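# Press the gauge pin on the yellow-magnet post

## Task

Find the single post of the checking fixture that has a yellow magnet on it, press that post's gauge pin fully down to its stop and keep it there for one second (it is fine if its spring pushes it back out afterwards), without disturbing the other three pins or moving the magnet.

## Robot and tools

Robot: two UR20-type arms, left_arm and right_arm, each ending in a Robotiq 2F-85 two-finger gripper with a wrist camera (cam_left_wrist, cam_right_wrist, both 896x504 pixels).

Frames. The scene frame has its origin at table-top height midway between the arms, +z up, +x out over the table, and left_arm on the +y side. Calibrated bases: left_arm at (+0.060, +0.928, 0) m, right_arm at (-0.064, -0.817, 0) m, each turned only slightly about z. Every hand position, orientation (quat wxyz), velocity and target an arm reports is in that arm's own base frame, not the scene frame. Offsets you command are along the axes of that arm's current Hand target. Gripper axes: fingers point along +z, open and close along y. end_effector_position is the point between the pads when closed; closed fingertips reach about 19 mm beyond it.

execute_actions(actions, cameras). actions is a list of actions; each action is a list of up to 15 rows, one row per 1/30 s step, and the last row is repeated to fill out 15 steps (0.5 s). Every row holds 18 numbers in [-1, 1], both arms always included: left dx, dy, dz, rx, ry, rz, gripper position, force_limit, speed, then the same nine for the right. The six pose numbers are an offset from the Hand target as it stood when the action began (not from the previous row), scaled so 1.0 = 0.6 m or 180 degrees; rx, ry, rz form one rotation vector. Sending the same offset again moves further. All six zeros re-command the current Hand target. Gripper numbers are absolute: position +1 fully open (85 mm), about -0.8 pads touching, -1 closes until blocked; force_limit and speed, both from -1 to +1, set grip strength and closing rate (about 20 to 150 mm/s). To leave a gripper unchanged, repeat its last three numbers; 0 is a real command. An empty actions list just reports state and images. cameras: list of names, [] for none, omitted for all.

move(target, speed, blend, stop_force, zero, blocking, cameras). target is one 18-number row laid out as above, or a list of up to 15 such rows; every row is an offset from the Hand targets at the move's start, in the same scale and axes. The gripper drives each arm along a straight line to its target. speed: m/s, 0.002 to 4.2, default 0.25 (one value or one per target). blend: corner rounding in m for lists. stop_force: 6 to 120 N, ends an arm's path when its wrist sensor feels that much push against its direction of travel; do not use it when backing away from a contact or while rotating the gripper. zero: re-zero before the move (default true). blocking=false returns early and cannot be combined with stop_force. The result adds a "move:" line: done, off_target, moving, held or fault, plus limits (paced = pose clipped, held = steps withheld, e.g. by the arm-to-arm clearance check).

wait(seconds 0 to 10) lets time pass with commands held; use it to keep the pin pressed. stop() brakes a running move. zoom_image(camera, region [x0, y0, x1, y1] in pixels, at most 504x504) enlarges part of the latest image from a wrist camera. zero_wrist_force(arm) subtracts the present force reading. read_manual(section) only returns licence text. finished_scene(scene: the current scene's number) ends the scene for good.

Results show per arm: Hand target (last commanded pose after clipping; the next offset starts here), end_effector_position and quat, velocities (or "within noise" when still), Joint positions and Joint torques, Wrist force and torque in the gripper's own axes (a push reads as force from the surface into the arm), plus the peak since last shown; gripper object_status (0 moving, 1 blocked while opening, 2 blocked while closing, i.e. gripping, 3 reached its position) and position_measured in counts (3 open, 230 pads together); Tool commands; fault, MOTOR HOT or OVER-TEMPERATURE lines; Time used. Execute_actions results also list some intermediate positions.

Behaviour. Motion trails commands by about 0.2 s; a gripper can settle short of its Hand target, so resend the missing offset. Orientation commands are clipped to within 32 degrees of the current one per step. Avoid steering the wrist near an arm's own base axis, which can flip its shoulder.

Avoid: an outside force around 150 N, or a joint at its torque limit, stops that arm for 10 s; because the arms are stiff, aiming even slightly beyond a firm contact can trigger this. Press the pin with a slow move (a few cm/s) and a moderate stop_force, aimed only a little past where contact is expected, then wait about a second, then retract without stop_force. Closing the fingers first gives a compact tip. Don't bump the magnet, the other pins or the other arm, keep everything on the table, and avoid hard hits, slams and long stretched-out holding that heats motors.

Each tool is called after "Emit:" as name(argument=value, ...), one argument or row to a line, values as JSON.

## Session

Emit:
execute_actions(
  actions=[],
)

Scene clock: 0.00 s.
left_arm: end_effector_position=(+0.6452, +0.5338, +0.3687) position_measured=3 object_status=3 end_effector_quat_wxyz=(+0.054, +0.895, -0.431, +0.101) | right_arm: end_effector_position=(+1.0094, -0.4085, +0.1239) position_measured=3 object_status=3 end_effector_quat_wxyz=(+0.497, -0.362, -0.574, -0.541)
Joint positions: left_arm=[0.541 -1.507 2.094 -2.179 -1.799 -1.706] | right_arm=[2.693 -2.576 -1.22 -2.623 2.507 -0.374]
Joint velocities: within noise
Joint torques (N m): no reading
Motor temperatures (°C): left_arm=[24 36 26 39 35 34] | right_arm=[29 36 36 38 34 39]
Wrist force (N): no reading
Wrist torque (N m): no reading
Wrist force, peak (N): no reading
Hand target: left_arm +0.6452, +0.5338, +0.3687; +0.054, +0.895, -0.431, +0.101 | right_arm +1.0094, -0.4085, +0.1239; +0.497, -0.362, -0.574, -0.541
Tool commands: left_gripper/position=+1.0 left_gripper/force_limit=+1.0 left_gripper/speed=+1.0 right_gripper/position=+1.0 right_gripper/force_limit=+1.0 right_gripper/speed=+1.0

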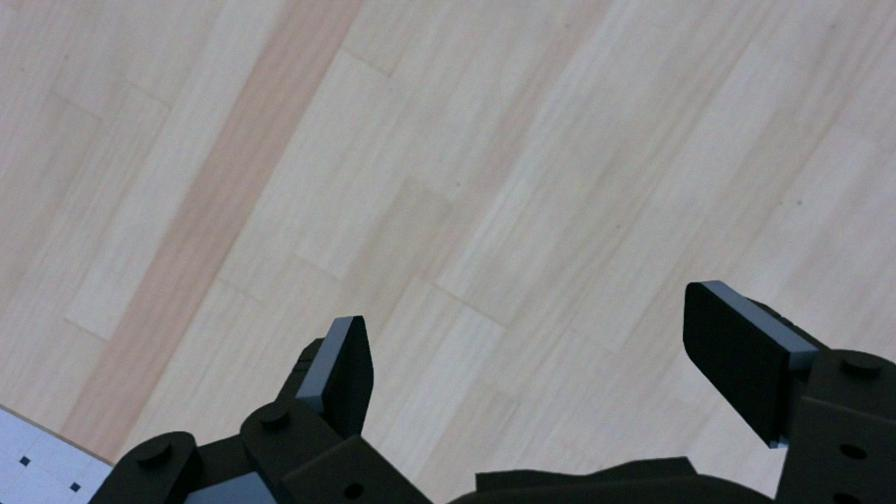

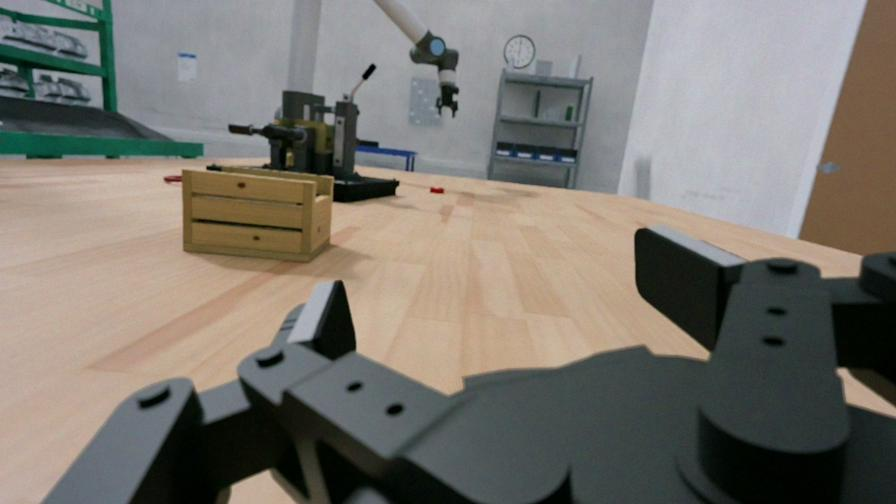

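Emit:
zoom_image(
  camera="cam_right_wrist",
  region=[150, 60, 454, 270],
)

Emit:
zoom_image(
  camera="cam_left_wrist",
  region=[0, 380, 150, 504],
)

Scaled by 1.658 from the camera's 896x504 image, which has a finer 1280x720 frame.

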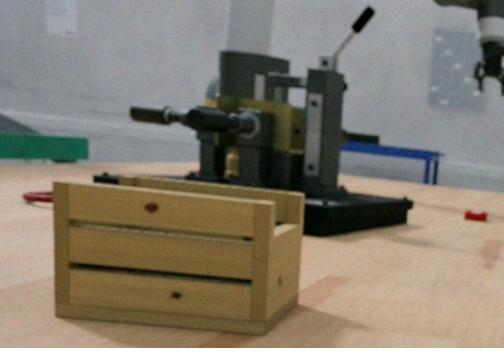

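Scaled by 3.360 from the camera's 896x504 image, which has a finer 1280x720 frame.

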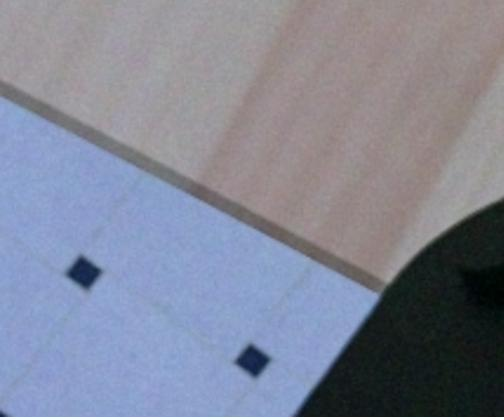

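Emit:
move(
  target=[-0.165,-0.62,-0.387,0,0,0,1,1,1,0,0,0,0,0,0,1,1,1],
  speed=0.4,
)

Scene clock: 2.67 s.
left_arm: end_effector_position=(+0.8446, +0.8833, +0.5689) position_measured=3 object_status=3 end_effector_quat_wxyz=(+0.054, +0.895, -0.431, +0.101) | right_arm: end_effector_position=(+1.0094, -0.4085, +0.1239) position_measured=3 object_status=3 end_effector_quat_wxyz=(+0.497, -0.362, -0.574, -0.541)
Joint positions: left_arm=[0.705 -1.16 1.335 -1.729 -1.799 -1.537] | right_arm=[2.693 -2.576 -1.22 -2.623 2.507 -0.374]
Joint velocities: within noise
Joint torques (N m): left_arm=[16.72 -168.96 -134.39 -5.77 -6.23 3.16] | right_arm=[1.7 248.75 73.84 -3.53 0.4 -0.55]
Motor temperatures (°C): left_arm=[24 36 26 39 35 34] | right_arm=[29 36 36 38 34 39]
Wrist force (N): left_arm=[0.2 -0.4 -0.3] | right_arm=[0.1 0.3 0.1]
Wrist torque (N m): left_arm=[0.02 -0.07 0.00] | right_arm=[0.05 -0.02 -0.01]
Wrist force, peak (N): left_arm=[-1.0 -4.0 -2.4] | right_arm=[-0.3 0.4 0.4]
Hand target: left_arm +0.8447, +0.8834, +0.5689; +0.054, +0.895, -0.431, +0.101 | right_arm +1.0094, -0.4085, +0.1239; +0.497, -0.362, -0.574, -0.541
Off the commanded pose: left_arm 0.000 m, 0 deg | right_arm 0.000 m, 0 deg.
move: done
camera_calibration:
cam_left_wrist: T_world_to_cam=[[-0.854395, -0.519376, -0.0160802, 1.20637], [-0.518451, 0.849978, 0.0935224, -0.342917], [-0.0349055, 0.0882418, -0.995487, 0.643894], [0, 0, 0, 1]] pos_world=[0.875409, 0.861215, 0.692458]

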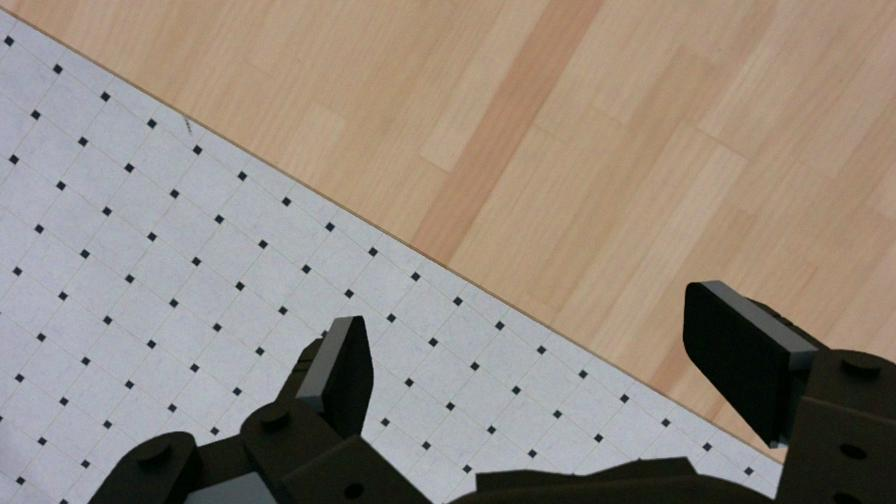

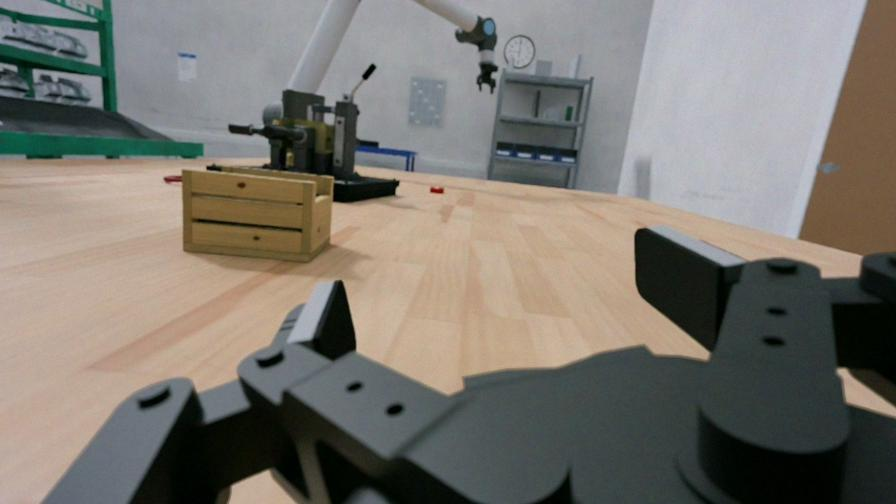

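Emit:
move(
  target=[0.569,0.777,0.067,0,0,0,1,1,1,0,0,0,0,0,0,1,1,1],
  speed=0.5,
  cameras=[],
)

Emit:
move(
  target=[0.569,0.777,0.067,0,0,0,1,1,1,0,0,0,0,0,0,1,1,1],
  speed=0.5,
)

Scene clock: 5.23 s.
left_arm: end_effector_position=(+0.6933, +0.3261, +0.6115) position_measured=3 object_status=3 end_effector_quat_wxyz=(+0.054, +0.895, -0.431, +0.101) | right_arm: end_effector_position=(+1.0094, -0.4085, +0.1239) position_measured=3 object_status=3 end_effector_quat_wxyz=(+0.497, -0.362, -0.574, -0.541)
Joint positions: left_arm=[0.27 -1.736 1.958 -1.875 -1.785 -1.984] | right_arm=[2.693 -2.576 -1.22 -2.623 2.507 -0.374]
Joint velocities: within noise
Joint torques (N m): left_arm=[-14.82 -91.68 -80.97 -13.17 3.74 -4.85] | right_arm=[-1.68 246.43 72.02 -2.31 1.24 0.95]
Motor temperatures (°C): left_arm=[24 36 26 39 35 34] | right_arm=[29 36 36 38 34 39]
Wrist force (N): left_arm=[0.3 -0.7 -0.2] | right_arm=[-0.1 0.2 0.4]
Wrist torque (N m): left_arm=[-0.16 -0.10 0.00] | right_arm=[0.03 0.01 -0.01]
Wrist force, peak (N): left_arm=[-3.1 -4.1 -0.4] | right_arm=[0.1 0.5 0.5]
Hand target: left_arm +0.6933, +0.3260, +0.6115; +0.054, +0.895, -0.431, +0.101 | right_arm +1.0094, -0.4085, +0.1239; +0.497, -0.362, -0.574, -0.541
Off the commanded pose: left_arm 0.000 m, 0 deg | right_arm 0.000 m, 0 deg.
move: done
No camera images: "cameras" was empty.

Scene clock: 7.17 s.
left_arm: end_effector_position=(+0.5419, -0.2314, +0.6542) position_measured=3 object_status=3 end_effector_quat_wxyz=(+0.054, +0.895, -0.431, +0.101) | right_arm: end_effector_position=(+1.0094, -0.4085, +0.1239) position_measured=3 object_status=3 end_effector_quat_wxyz=(+0.497, -0.362, -0.574, -0.541)
Joint positions: left_arm=[-0.722 -2.049 2.125 -1.87 -1.62 -2.972] | right_arm=[2.693 -2.576 -1.22 -2.623 2.507 -0.374]
Joint velocities: within noise
Joint torques (N m): left_arm=[-16.13 29.29 -127.88 -6.88 4.77 -4.2] | right_arm=[0.54 250.13 73.57 -1.49 2.26 0.81]
Motor temperatures (°C): left_arm=[24 36 26 39 35 34] | right_arm=[29 36 36 38 34 39]
Wrist force (N): left_arm=[-0.4 0.0 0.0] | right_arm=[0.1 0.4 0.3]
Wrist torque (N m): left_arm=[-0.07 0.10 0.00] | right_arm=[0.07 -0.02 0.00]
Wrist force, peak (N): left_arm=[2.9 4.1 0.6] | right_arm=[0.2 0.4 0.5]
Hand target: left_arm +0.5419, -0.2315, +0.6542; +0.054, +0.895, -0.431, +0.101 | right_arm +1.0094, -0.4085, +0.1239; +0.497, -0.362, -0.574, -0.541
Off the commanded pose: left_arm 0.000 m, 0 deg | right_arm 0.000 m, 0 deg.
move: done
camera_calibration:
cam_left_wrist: T_world_to_cam=[[-0.854391, -0.519383, -0.0160287, 0.370129], [-0.518456, 0.849984, 0.0934379, 0.439711], [-0.0349059, 0.0881427, -0.995496, 0.816588], [0, 0, 0, 1]] pos_world=[0.572709, -0.253485, 0.777758]

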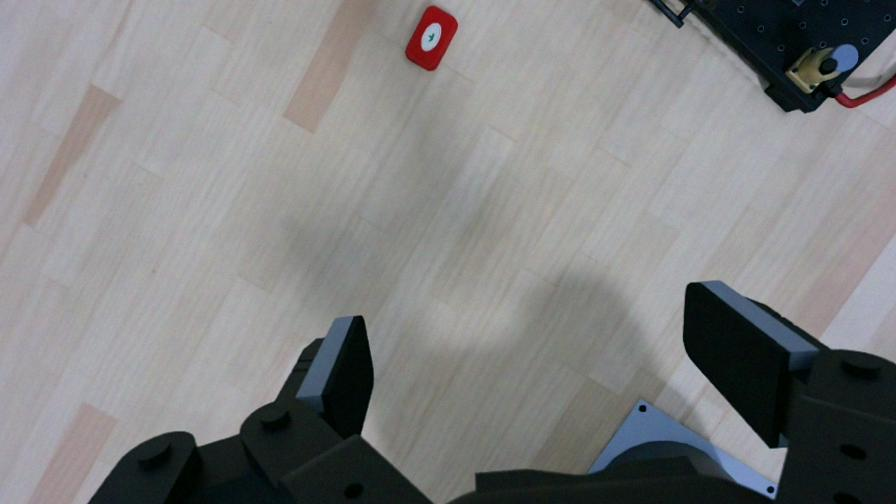

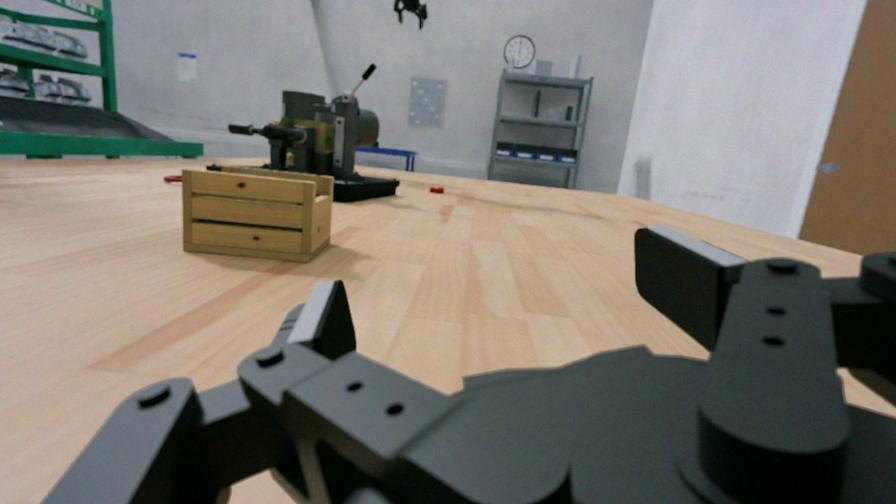

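Emit:
move(
  target=[0.25,0.58,-0.107,0,0,0,1,1,1,0,0,0,0,0,0,1,1,1],
  speed=0.4,
)

Emit:
zoom_image(
  camera="cam_left_wrist",
  region=[300, 0, 804, 400],
)

Scene clock: 9.20 s.
left_arm: end_effector_position=(+0.3525, -0.5505, +0.7539) position_measured=3 object_status=3 end_effector_quat_wxyz=(+0.054, +0.895, -0.431, +0.101) | right_arm: end_effector_position=(+1.0094, -0.4085, +0.1239) position_measured=3 object_status=3 end_effector_quat_wxyz=(+0.497, -0.362, -0.574, -0.541)
Joint positions: left_arm=[-1.365 -1.98 1.95 -1.75 -1.477 -3.6] | right_arm=[2.693 -2.576 -1.22 -2.623 2.507 -0.374]
Joint velocities: within noise
Joint torques (N m): left_arm=[-12.94 18.17 -129.47 -7.21 6.61 -5.34] | right_arm=[-0.6 258.3 74.72 -1.21 2.34 1.34]
Motor temperatures (°C): left_arm=[24 36 26 39 35 34] | right_arm=[29 36 36 38 34 39]
Wrist force (N): left_arm=[0.4 -0.8 0.0] | right_arm=[0.2 0.3 0.3]
Wrist torque (N m): left_arm=[-0.14 -0.04 0.01] | right_arm=[0.05 -0.04 0.00]
Wrist force, peak (N): left_arm=[-1.9 -3.9 1.0] | right_arm=[0.1 0.5 0.5]
Hand target: left_arm +0.3524, -0.5507, +0.7540; +0.054, +0.895, -0.431, +0.101 | right_arm +1.0094, -0.4085, +0.1239; +0.497, -0.362, -0.574, -0.541
Off the commanded pose: left_arm 0.000 m, 0 deg | right_arm 0.000 m, 0 deg.
move: done
camera_calibration:
cam_left_wrist: T_world_to_cam=[[-0.854395, -0.519376, -0.0160802, 0.0442217], [-0.518451, 0.849978, 0.0935224, 0.60334], [-0.0349055, 0.0882418, -0.995487, 0.937503], [0, 0, 0, 1]] pos_world=[0.383309, -0.572585, 0.877558]

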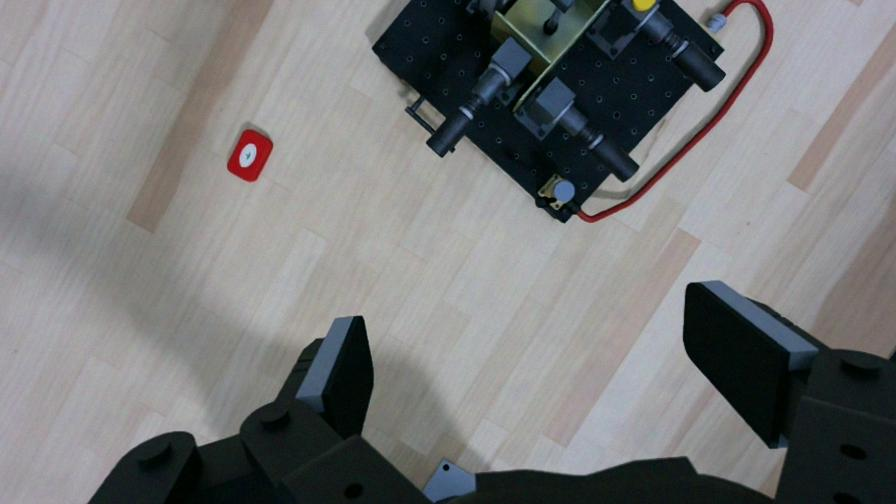

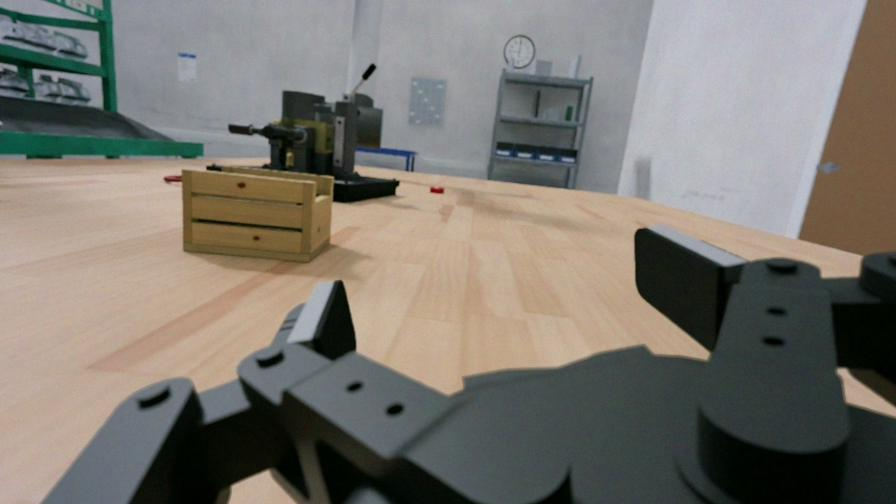

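Scaled by 1.000.

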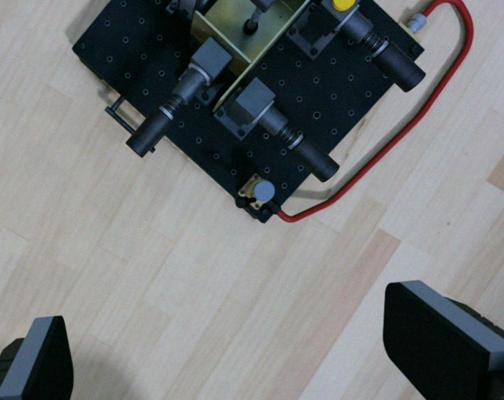

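Emit:
move(
  target=[0.297,0.442,-0.01,0,0,0,1,1,1,0,0,0,0,0,0,1,1,1],
  speed=0.4,
)

Emit:
zoom_image(
  camera="cam_left_wrist",
  region=[250, 0, 600, 350],
)

Scene clock: 11.17 s.
left_arm: end_effector_position=(+0.2527, -0.8502, +0.8027) position_measured=3 object_status=3 end_effector_quat_wxyz=(+0.054, +0.895, -0.431, +0.101) | right_arm: end_effector_position=(+1.0094, -0.4085, +0.1239) position_measured=3 object_status=3 end_effector_quat_wxyz=(+0.497, -0.362, -0.574, -0.541)
Joint positions: left_arm=[-1.562 -1.681 1.67 -1.747 -1.438 -3.795] | right_arm=[2.693 -2.576 -1.22 -2.623 2.507 -0.374]
Joint velocities: within noise
Joint torques (N m): left_arm=[-18.79 -47.03 -138.84 -7.72 6.29 -4.39] | right_arm=[1.33 252.49 71.96 -1.1 2.8 2.98]
Motor temperatures (°C): left_arm=[24 36 26 39 35 34] | right_arm=[29 36 36 38 34 39]
Wrist force (N): left_arm=[0.0 -0.8 -0.2] | right_arm=[0.0 0.4 0.1]
Wrist torque (N m): left_arm=[-0.06 0.01 0.03] | right_arm=[0.07 0.01 0.00]
Wrist force, peak (N): left_arm=[-2.1 -4.6 -0.1] | right_arm=[0.3 0.7 0.4]
Hand target: left_arm +0.2527, -0.8503, +0.8027; +0.054, +0.895, -0.431, +0.101 | right_arm +1.0094, -0.4085, +0.1239; +0.497, -0.362, -0.574, -0.541
Off the commanded pose: left_arm 0.000 m, 0 deg | right_arm 0.000 m, 0 deg.
move: done
camera_calibration:
cam_left_wrist: T_world_to_cam=[[-0.854394, -0.519378, -0.0160804, -0.195922], [-0.518453, 0.849977, 0.0935224, 0.801782], [-0.0349055, 0.0882418, -0.995487, 1.00895], [0, 0, 0, 1]] pos_world=[0.283509, -0.872285, 0.926258]

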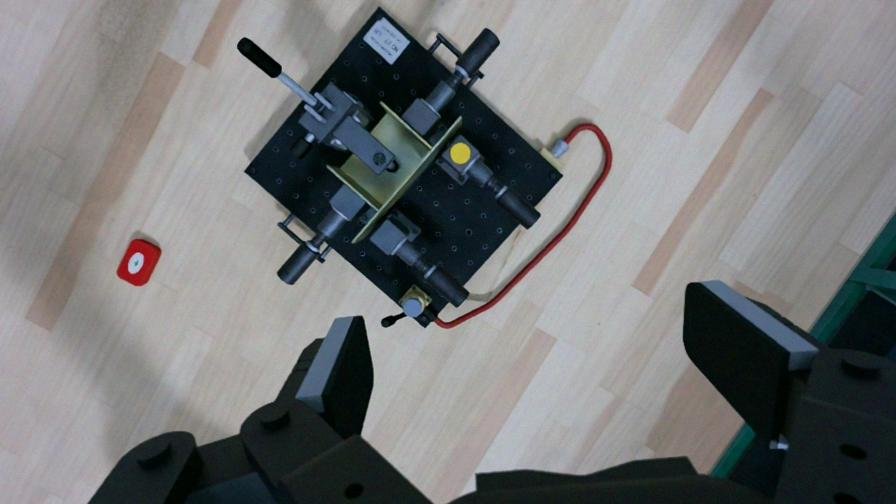

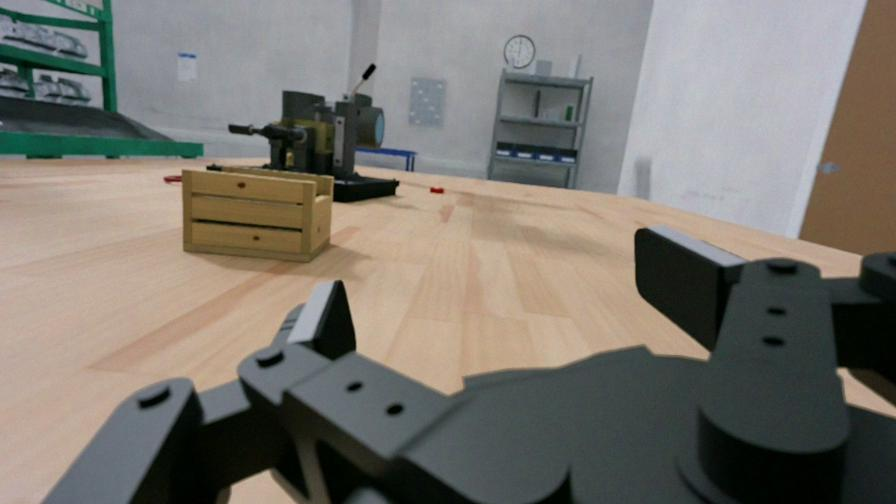

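Scaled by 1.440 from the camera's 896x504 image, which has a finer 1280x720 frame.

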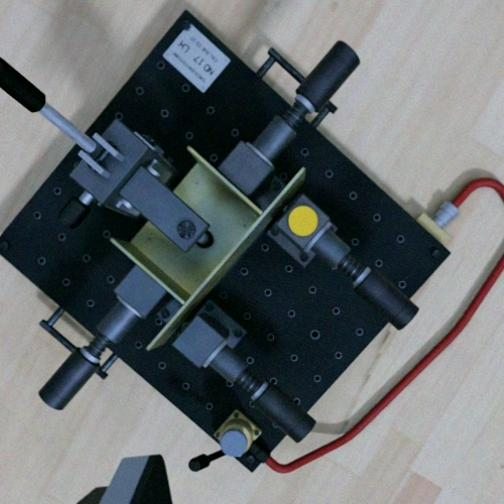

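Emit:
move(
  target=[-0.2417,0.268,0.636,0.0594,0.0111,-0.2242,-1,1,1,0,0,0,0,0,0,1,1,1],
  speed=0.4,
)

Emit:
zoom_image(
  camera="cam_left_wrist",
  region=[250, 0, 750, 400],
)

Scene clock: 16.80 s.
left_arm: end_effector_position=(+0.0899, -0.9101, +0.3998) position_measured=235 object_status=3 end_effector_quat_wxyz=(+0.011, +0.988, -0.084, +0.130) | right_arm: end_effector_position=(+1.0094, -0.4085, +0.1239) position_measured=3 object_status=3 end_effector_quat_wxyz=(+0.497, -0.362, -0.574, -0.541)
Joint positions: left_arm=[-1.793 -1.473 2.001 -2.083 -1.309 -4.767] | right_arm=[2.693 -2.576 -1.22 -2.623 2.507 -0.374]
Joint velocities: within noise
Joint torques (N m): left_arm=[-13.84 -83.74 -73.36 -13.31 6.73 -2.88] | right_arm=[-1.93 256.6 72.61 -1.17 3.41 3.32]
Motor temperatures (°C): left_arm=[24 36 26 39 35 34] | right_arm=[29 36 36 37 34 39]
Wrist force (N): left_arm=[0.1 0.0 -0.2] | right_arm=[0.2 0.5 0.1]
Wrist torque (N m): left_arm=[0.00 -0.03 -0.07] | right_arm=[0.09 -0.05 0.00]
Wrist force, peak (N): left_arm=[1.8 -2.6 -3.5] | right_arm=[0.5 0.5 0.3]
Hand target: left_arm +0.0899, -0.9101, +0.3997; +0.011, +0.988, -0.084, +0.130 | right_arm +1.0094, -0.4085, +0.1239; +0.497, -0.362, -0.574, -0.541
Off the commanded pose: left_arm 0.000 m, 0 deg | right_arm 0.000 m, 0 deg.
move: done
camera_calibration:
cam_left_wrist: T_world_to_cam=[[-0.290885, -0.956272, -0.0304948, -0.815143], [-0.955433, 0.288658, 0.0618358, 0.347132], [-0.0503293, 0.0471229, -0.99762, 0.572356], [0, 0, 0, 1]] pos_world=[0.123355, -0.906672, 0.524671]

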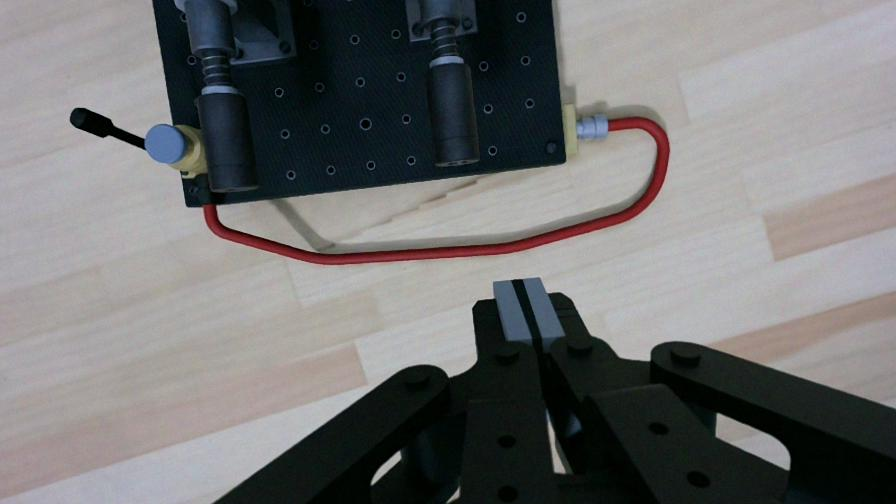

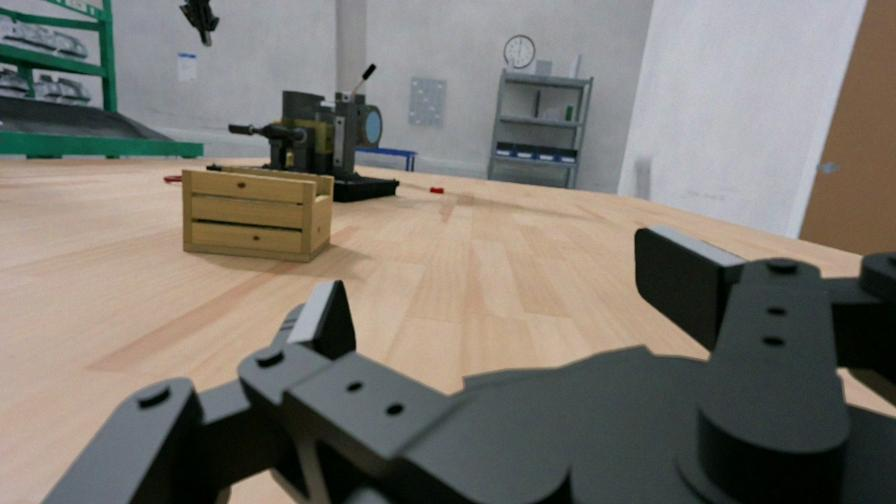

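Scaled by 1.008 from the camera's 896x504 image, which has a finer 1280x720 frame.

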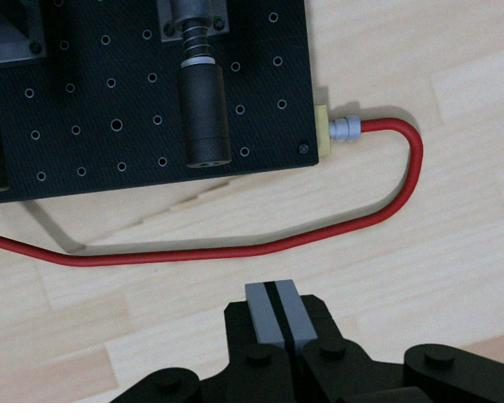

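Emit:
move(
  target=[-0.0938,-0.0081,0.3575,0,0,0,-1,1,1,0,0,0,0,0,0,1,1,1],
  speed=0.3,
)

Emit:
zoom_image(
  camera="cam_left_wrist",
  region=[250, 0, 750, 400],
)

Emit:
zoom_image(
  camera="cam_right_wrist",
  region=[150, 60, 404, 220],
)

Scene clock: 18.67 s.
left_arm: end_effector_position=(+0.0919, -0.9053, +0.1781) position_measured=235 object_status=3 end_effector_quat_wxyz=(+0.011, +0.988, -0.084, +0.130) | right_arm: end_effector_position=(+1.0094, -0.4085, +0.1239) position_measured=3 object_status=3 end_effector_quat_wxyz=(+0.497, -0.362, -0.574, -0.541)
Joint positions: left_arm=[-1.792 -1.288 2.161 -2.429 -1.309 -4.766] | right_arm=[2.693 -2.576 -1.22 -2.623 2.507 -0.374]
Joint velocities: within noise
Joint torques (N m): left_arm=[19.5 -104.52 -54.01 -12.88 6.65 2.56] | right_arm=[-1.65 254.3 75.36 -0.76 3.12 3.86]
Motor temperatures (°C): left_arm=[24 36 26 39 35 34] | right_arm=[29 36 36 37 34 39]
Wrist force (N): left_arm=[0.0 -0.1 -0.5] | right_arm=[0.0 0.2 0.3]
Wrist torque (N m): left_arm=[-0.05 -0.02 -0.04] | right_arm=[0.04 -0.01 0.00]
Wrist force, peak (N): left_arm=[1.5 0.3 -3.7] | right_arm=[0.0 0.7 0.1]
Hand target: left_arm +0.0919, -0.9053, +0.1779; +0.011, +0.988, -0.084, +0.130 | right_arm +1.0094, -0.4085, +0.1239; +0.497, -0.362, -0.574, -0.541
Off the commanded pose: left_arm 0.000 m, 0 deg | right_arm 0.000 m, 0 deg.
move: done
camera_calibration:
cam_left_wrist: T_world_to_cam=[[-0.2908, -0.956295, -0.0305681, -0.816742], [-0.955454, 0.288564, 0.0619569, 0.361248], [-0.0504282, 0.0472235, -0.997611, 0.351158], [0, 0, 0, 1]] pos_world=[0.125356, -0.901873, 0.30297]

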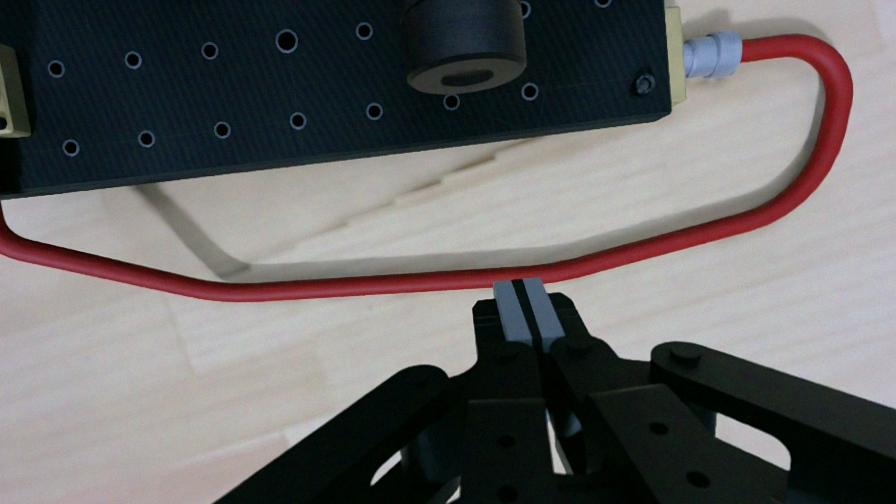

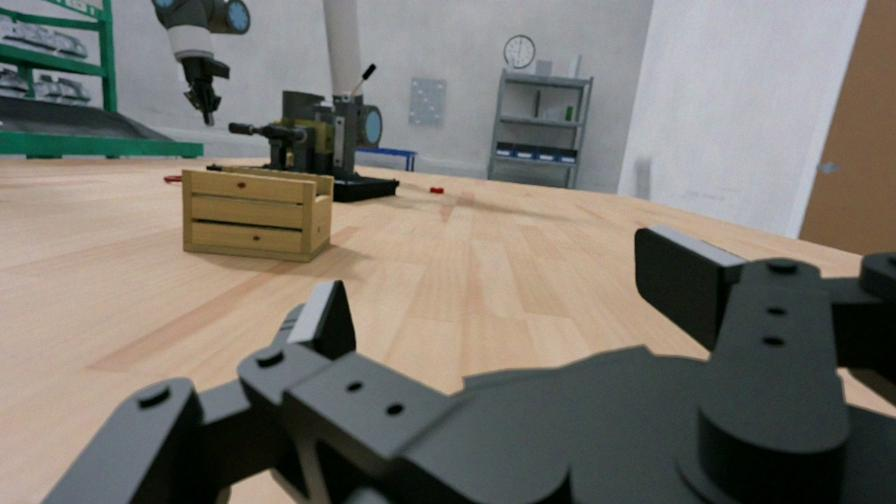

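Scaled by 1.008 from the camera's 896x504 image, which has a finer 1280x720 frame.

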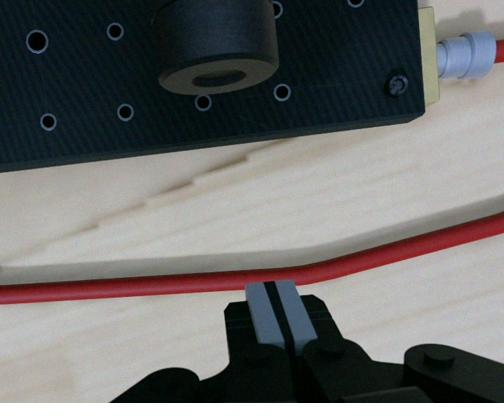

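Scaled by 1.984 from the camera's 896x504 image, which has a finer 1280x720 frame.

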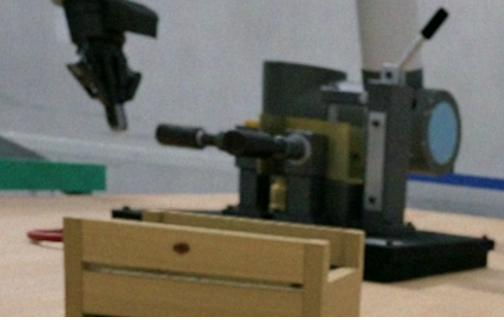

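Emit:
move(
  target=[-0.0048,-0.0163,0.0195,0,0,0,-1,1,1,0,0,0,0,0,0,1,1,1],
  speed=0.2,
  cameras=["cam_left_wrist"],
)

Emit:
move(
  target=[0.0644,0.0017,0.0173,0,0,0,-1,1,1,0,0,0,0,0,0,1,1,1],
  speed=0.1,
  stop_force=10,
)

Emit:
zoom_image(
  camera="cam_right_wrist",
  region=[150, 60, 404, 220],
)

Scene clock: 21.27 s.
left_arm: end_effector_position=(+0.0938, -0.8958, +0.1660) position_measured=235 object_status=3 end_effector_quat_wxyz=(+0.011, +0.988, -0.084, +0.130) | right_arm: end_effector_position=(+1.0094, -0.4085, +0.1239) position_measured=3 object_status=3 end_effector_quat_wxyz=(+0.497, -0.362, -0.574, -0.541)
Joint positions: left_arm=[-1.792 -1.284 2.18 -2.453 -1.309 -4.766] | right_arm=[2.693 -2.576 -1.22 -2.623 2.507 -0.374]
Joint velocities: within noise
Joint torques (N m): left_arm=[-16.55 -105.53 -48.2 -12.51 5.05 -3.94] | right_arm=[-4.89 254.24 73.41 -0.78 3.41 3.73]
Motor temperatures (°C): left_arm=[24 36 26 39 35 34] | right_arm=[29 36 36 37 34 39]
Wrist force (N): left_arm=[0.2 0.1 -0.6] | right_arm=[0.1 0.1 0.0]
Wrist torque (N m): left_arm=[-0.01 -0.06 -0.02] | right_arm=[0.02 -0.02 -0.01]
Wrist force, peak (N): left_arm=[0.6 0.7 -0.7] | right_arm=[0.2 0.5 0.7]
Hand target: left_arm +0.0938, -0.8957, +0.1659; +0.011, +0.988, -0.084, +0.130 | right_arm +1.0094, -0.4085, +0.1239; +0.497, -0.362, -0.574, -0.541
Off the commanded pose: left_arm 0.000 m, 0 deg | right_arm 0.000 m, 0 deg.
move: done
camera_calibration:
cam_left_wrist: T_world_to_cam=[[-0.290707, -0.956322, -0.0306045, -0.807503], [-0.955487, 0.288474, 0.0618585, 0.361031], [-0.0503281, 0.047225, -0.997616, 0.338624], [0, 0, 0, 1]] pos_world=[0.127256, -0.892373, 0.29077]
Images, in order (width x height): cam_left_wrist 896x504.

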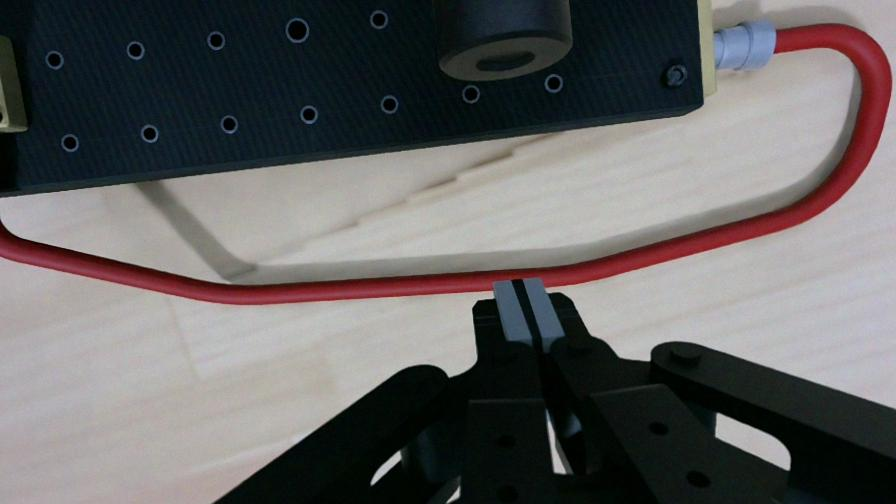

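Scene clock: 22.73 s.
left_arm: end_effector_position=(+0.1331, -0.9035, +0.1659) position_measured=235 object_status=3 end_effector_quat_wxyz=(+0.011, +0.988, -0.084, +0.130) | right_arm: end_effector_position=(+1.0094, -0.4085, +0.1239) position_measured=3 object_status=3 end_effector_quat_wxyz=(+0.497, -0.362, -0.574, -0.541)
Joint positions: left_arm=[-1.746 -1.273 2.169 -2.464 -1.309 -4.718] | right_arm=[2.693 -2.576 -1.22 -2.623 2.507 -0.374]
Joint velocities: within noise
Joint torques (N m): left_arm=[18.24 -105.58 -91.21 -12.19 -3.55 2.55] | right_arm=[-5.72 253.93 75.18 -0.77 3.95 3.94]
Motor temperatures (°C): left_arm=[24 36 26 39 35 34] | right_arm=[29 36 36 37 34 39]
Wrist force (N): left_arm=[0.4 -0.2 -0.5] | right_arm=[0.3 0.3 0.3]
Wrist torque (N m): left_arm=[-0.08 -0.11 0.02] | right_arm=[0.05 -0.06 -0.01]
Wrist force, peak (N): left_arm=[1.7 -0.2 -0.3] | right_arm=[0.2 0.4 0.4]
Hand target: left_arm +0.1331, -0.9035, +0.1659; +0.011, +0.988, -0.084, +0.130 | right_arm +1.0094, -0.4085, +0.1239; +0.497, -0.362, -0.574, -0.541
Off the commanded pose: left_arm 0.000 m, 0 deg | right_arm 0.000 m, 0 deg.
move: done
camera_calibration:
cam_left_wrist: T_world_to_cam=[[-0.290799, -0.956295, -0.0305973, -0.803433], [-0.95546, 0.288566, 0.0618616, 0.400784], [-0.0503285, 0.0472238, -0.997616, 0.340959], [0, 0, 0, 1]] pos_world=[0.166455, -0.900073, 0.29077]

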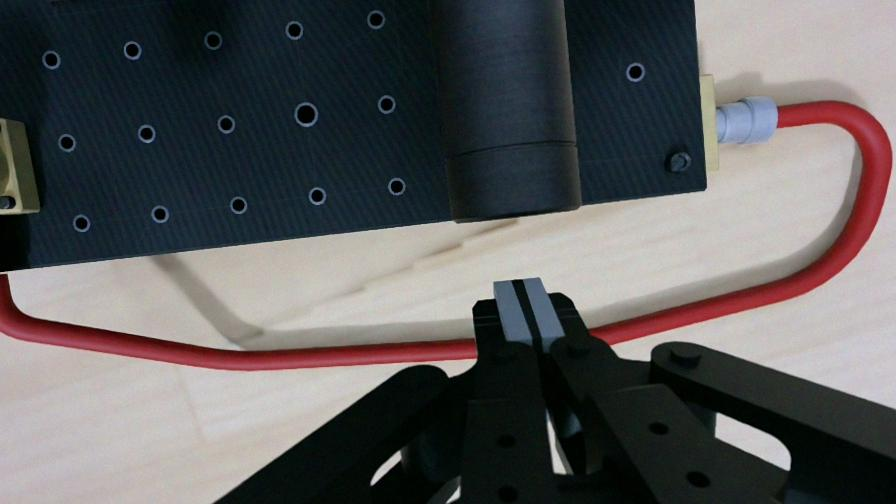

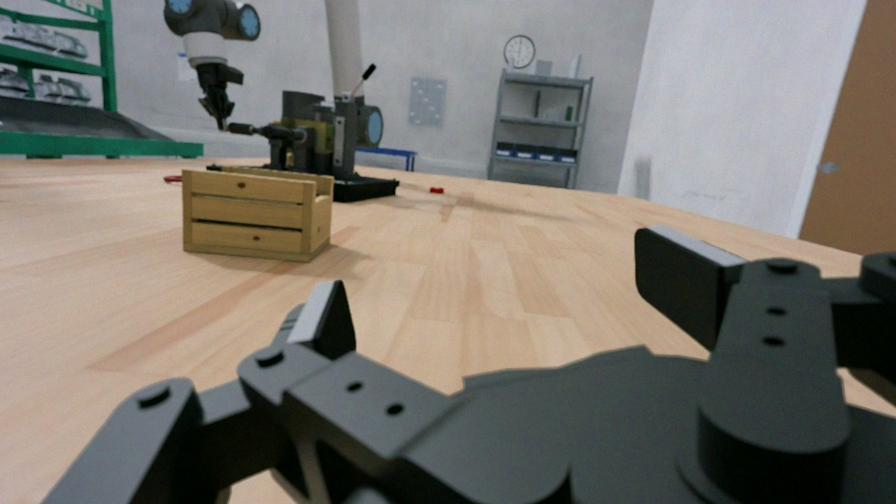

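Scaled by 1.984 from the camera's 896x504 image, which has a finer 1280x720 frame.

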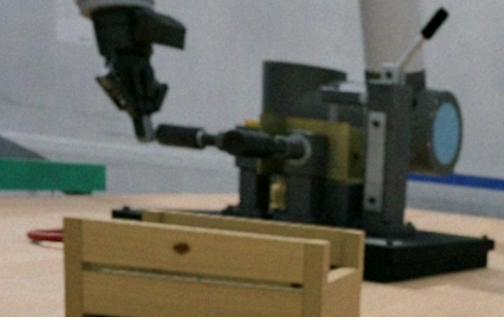

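Emit:
move(
  target=[0.0966,0.00255,0.0259,0,0,0,-1,1,1,0,0,0,0,0,0,1,1,1],
  speed=0.04,
  stop_force=8,
)

Emit:
zoom_image(
  camera="cam_left_wrist",
  region=[350, 0, 750, 350],
)

Scene clock: 24.70 s.
left_arm: end_effector_position=(+0.1520, -0.9072, +0.1659) position_measured=235 object_status=3 end_effector_quat_wxyz=(+0.011, +0.988, -0.084, +0.130) | right_arm: end_effector_position=(+1.0094, -0.4085, +0.1239) position_measured=3 object_status=3 end_effector_quat_wxyz=(+0.497, -0.362, -0.574, -0.541)
Joint positions: left_arm=[-1.723 -1.268 2.163 -2.469 -1.309 -4.695] | right_arm=[2.693 -2.576 -1.22 -2.623 2.507 -0.374]
Joint velocities: within noise
Joint torques (N m): left_arm=[-12.64 -162.5 -51.72 -6.97 1.4 -4.14] | right_arm=[-1.29 250.38 76.23 -1.16 4.25 3.83]
Motor temperatures (°C): left_arm=[24 36 26 39 35 34] | right_arm=[29 36 36 37 34 39]
Wrist force (N): left_arm=[-5.3 2.0 -2.4] | right_arm=[0.4 0.3 0.2]
Wrist torque (N m): left_arm=[-0.08 -0.16 0.03] | right_arm=[0.06 -0.08 -0.01]
Wrist force, peak (N): left_arm=[-7.2 -2.0 -3.5] | right_arm=[0.1 0.3 0.8]
Hand target: left_arm +0.1520, -0.9072, +0.1659; +0.011, +0.988, -0.084, +0.130 (not the last commanded pose) | right_arm +1.0094, -0.4085, +0.1239; +0.497, -0.362, -0.574, -0.541
Off the commanded pose: left_arm 0.041 m, 0 deg | right_arm 0.000 m, 0 deg.
move: contact (left_arm)
camera_calibration:
cam_left_wrist: T_world_to_cam=[[-0.290707, -0.956322, -0.0306045, -0.801393], [-0.955487, 0.288474, 0.0618585, 0.419906], [-0.0503281, 0.047225, -0.997616, 0.341987], [0, 0, 0, 1]] pos_world=[0.185456, -0.903673, 0.29067]

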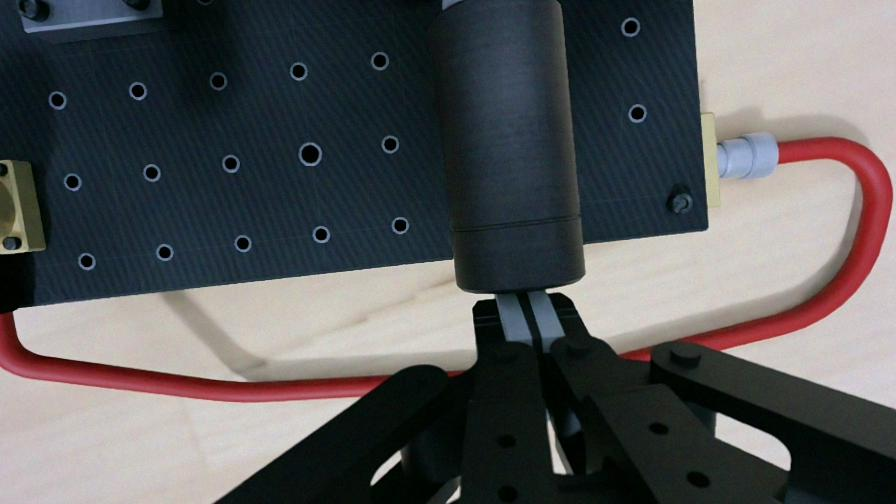

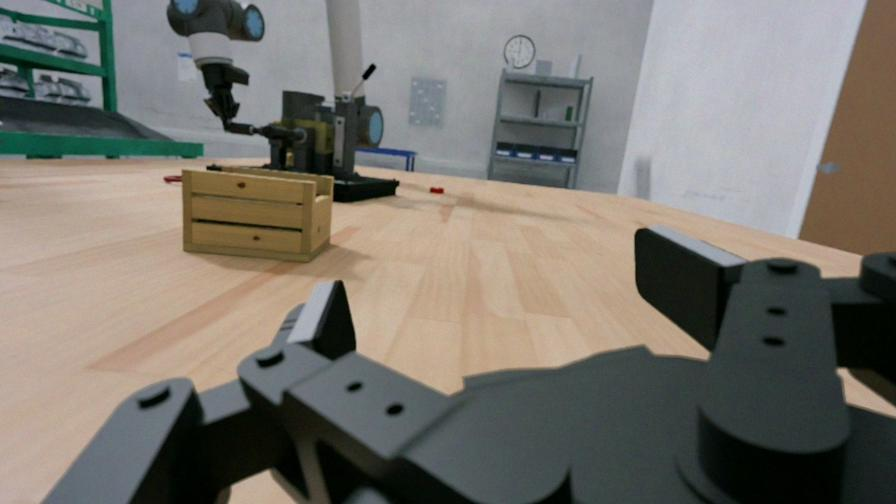

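Scaled by 1.260 from the camera's 896x504 image, which has a finer 1280x720 frame.

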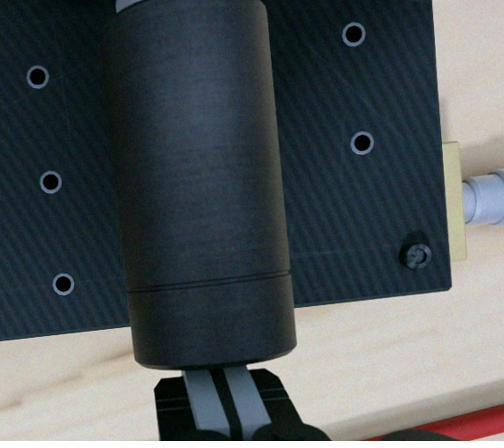

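Emit:
move(
  target=[0.0966,0.00255,0.0259,0,0,0,-1,1,1,0,0,0,0,0,0,1,1,1],
  speed=0.03,
  stop_force=20,
  zero=false,
)

Emit:
zoom_image(
  camera="cam_left_wrist",
  region=[350, 0, 750, 350],
)

Scene clock: 27.03 s.
left_arm: end_effector_position=(+0.1702, -0.9107, +0.1659) position_measured=235 object_status=3 end_effector_quat_wxyz=(+0.011, +0.988, -0.084, +0.130) | right_arm: end_effector_position=(+1.0094, -0.4085, +0.1239) position_measured=3 object_status=3 end_effector_quat_wxyz=(+0.497, -0.362, -0.574, -0.541)
Joint positions: left_arm=[-1.702 -1.262 2.156 -2.474 -1.309 -4.673] | right_arm=[2.693 -2.576 -1.22 -2.623 2.507 -0.374]
Joint velocities: within noise
Joint torques (N m): left_arm=[-0.99 -163.05 -52.23 -6.51 2.99 -4.07] | right_arm=[-5.41 256.16 73.93 -0.48 3.02 3.8]
Motor temperatures (°C): left_arm=[24 36 26 39 35 34] | right_arm=[29 36 36 37 34 39]
Wrist force (N): left_arm=[-16.4 3.8 -2.4] | right_arm=[0.0 0.2 0.3]
Wrist torque (N m): left_arm=[-0.09 -0.27 0.01] | right_arm=[0.03 -0.01 0.00]
Wrist force, peak (N): left_arm=[-88.6 -17.5 -42.1] | right_arm=[0.2 0.5 0.5]
Hand target: left_arm +0.1701, -0.9107, +0.1659; +0.011, +0.988, -0.084, +0.130 (not the last commanded pose) | right_arm +1.0094, -0.4085, +0.1239; +0.497, -0.362, -0.574, -0.541
Off the commanded pose: left_arm 0.042 m, 0 deg | right_arm 0.000 m, 0 deg.
move: contact (left_arm)
camera_calibration:
cam_left_wrist: T_world_to_cam=[[-0.290709, -0.956323, -0.0305753, -0.79958], [-0.955482, 0.288472, 0.0619539, 0.438203], [-0.0504278, 0.0472247, -0.997611, 0.343186], [0, 0, 0, 1]] pos_world=[0.203556, -0.907273, 0.29077]

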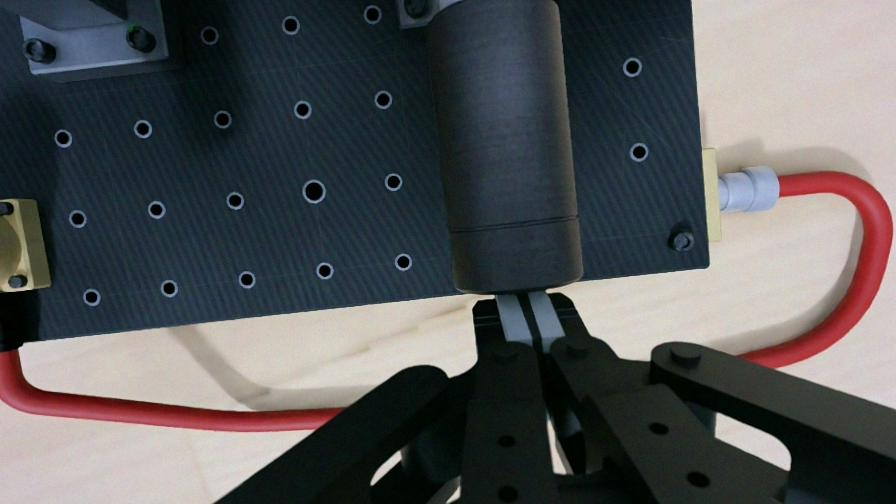

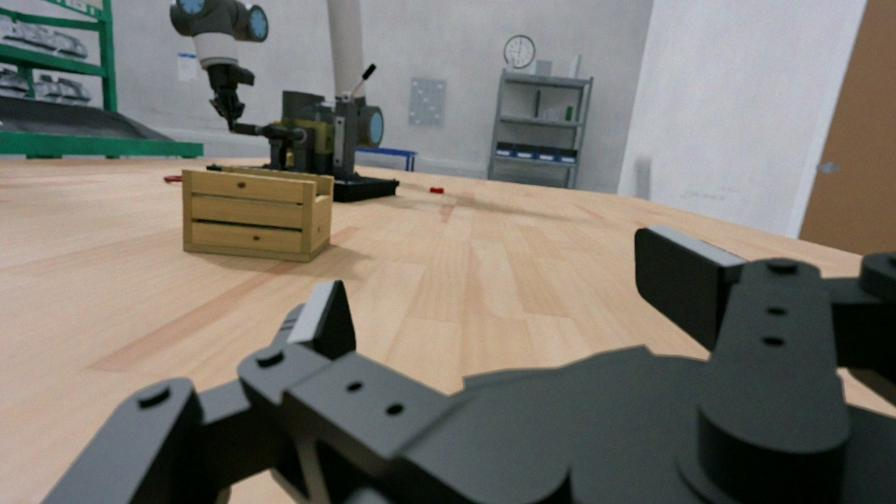

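Scaled by 1.260 from the camera's 896x504 image, which has a finer 1280x720 frame.

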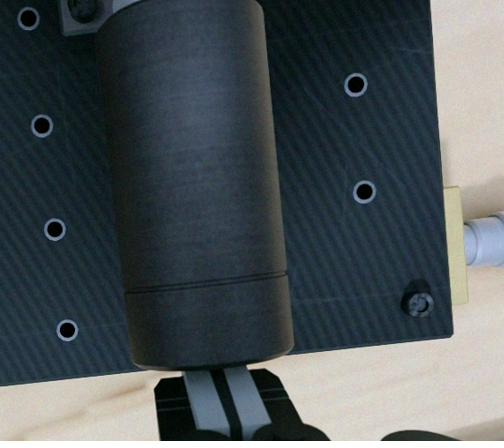

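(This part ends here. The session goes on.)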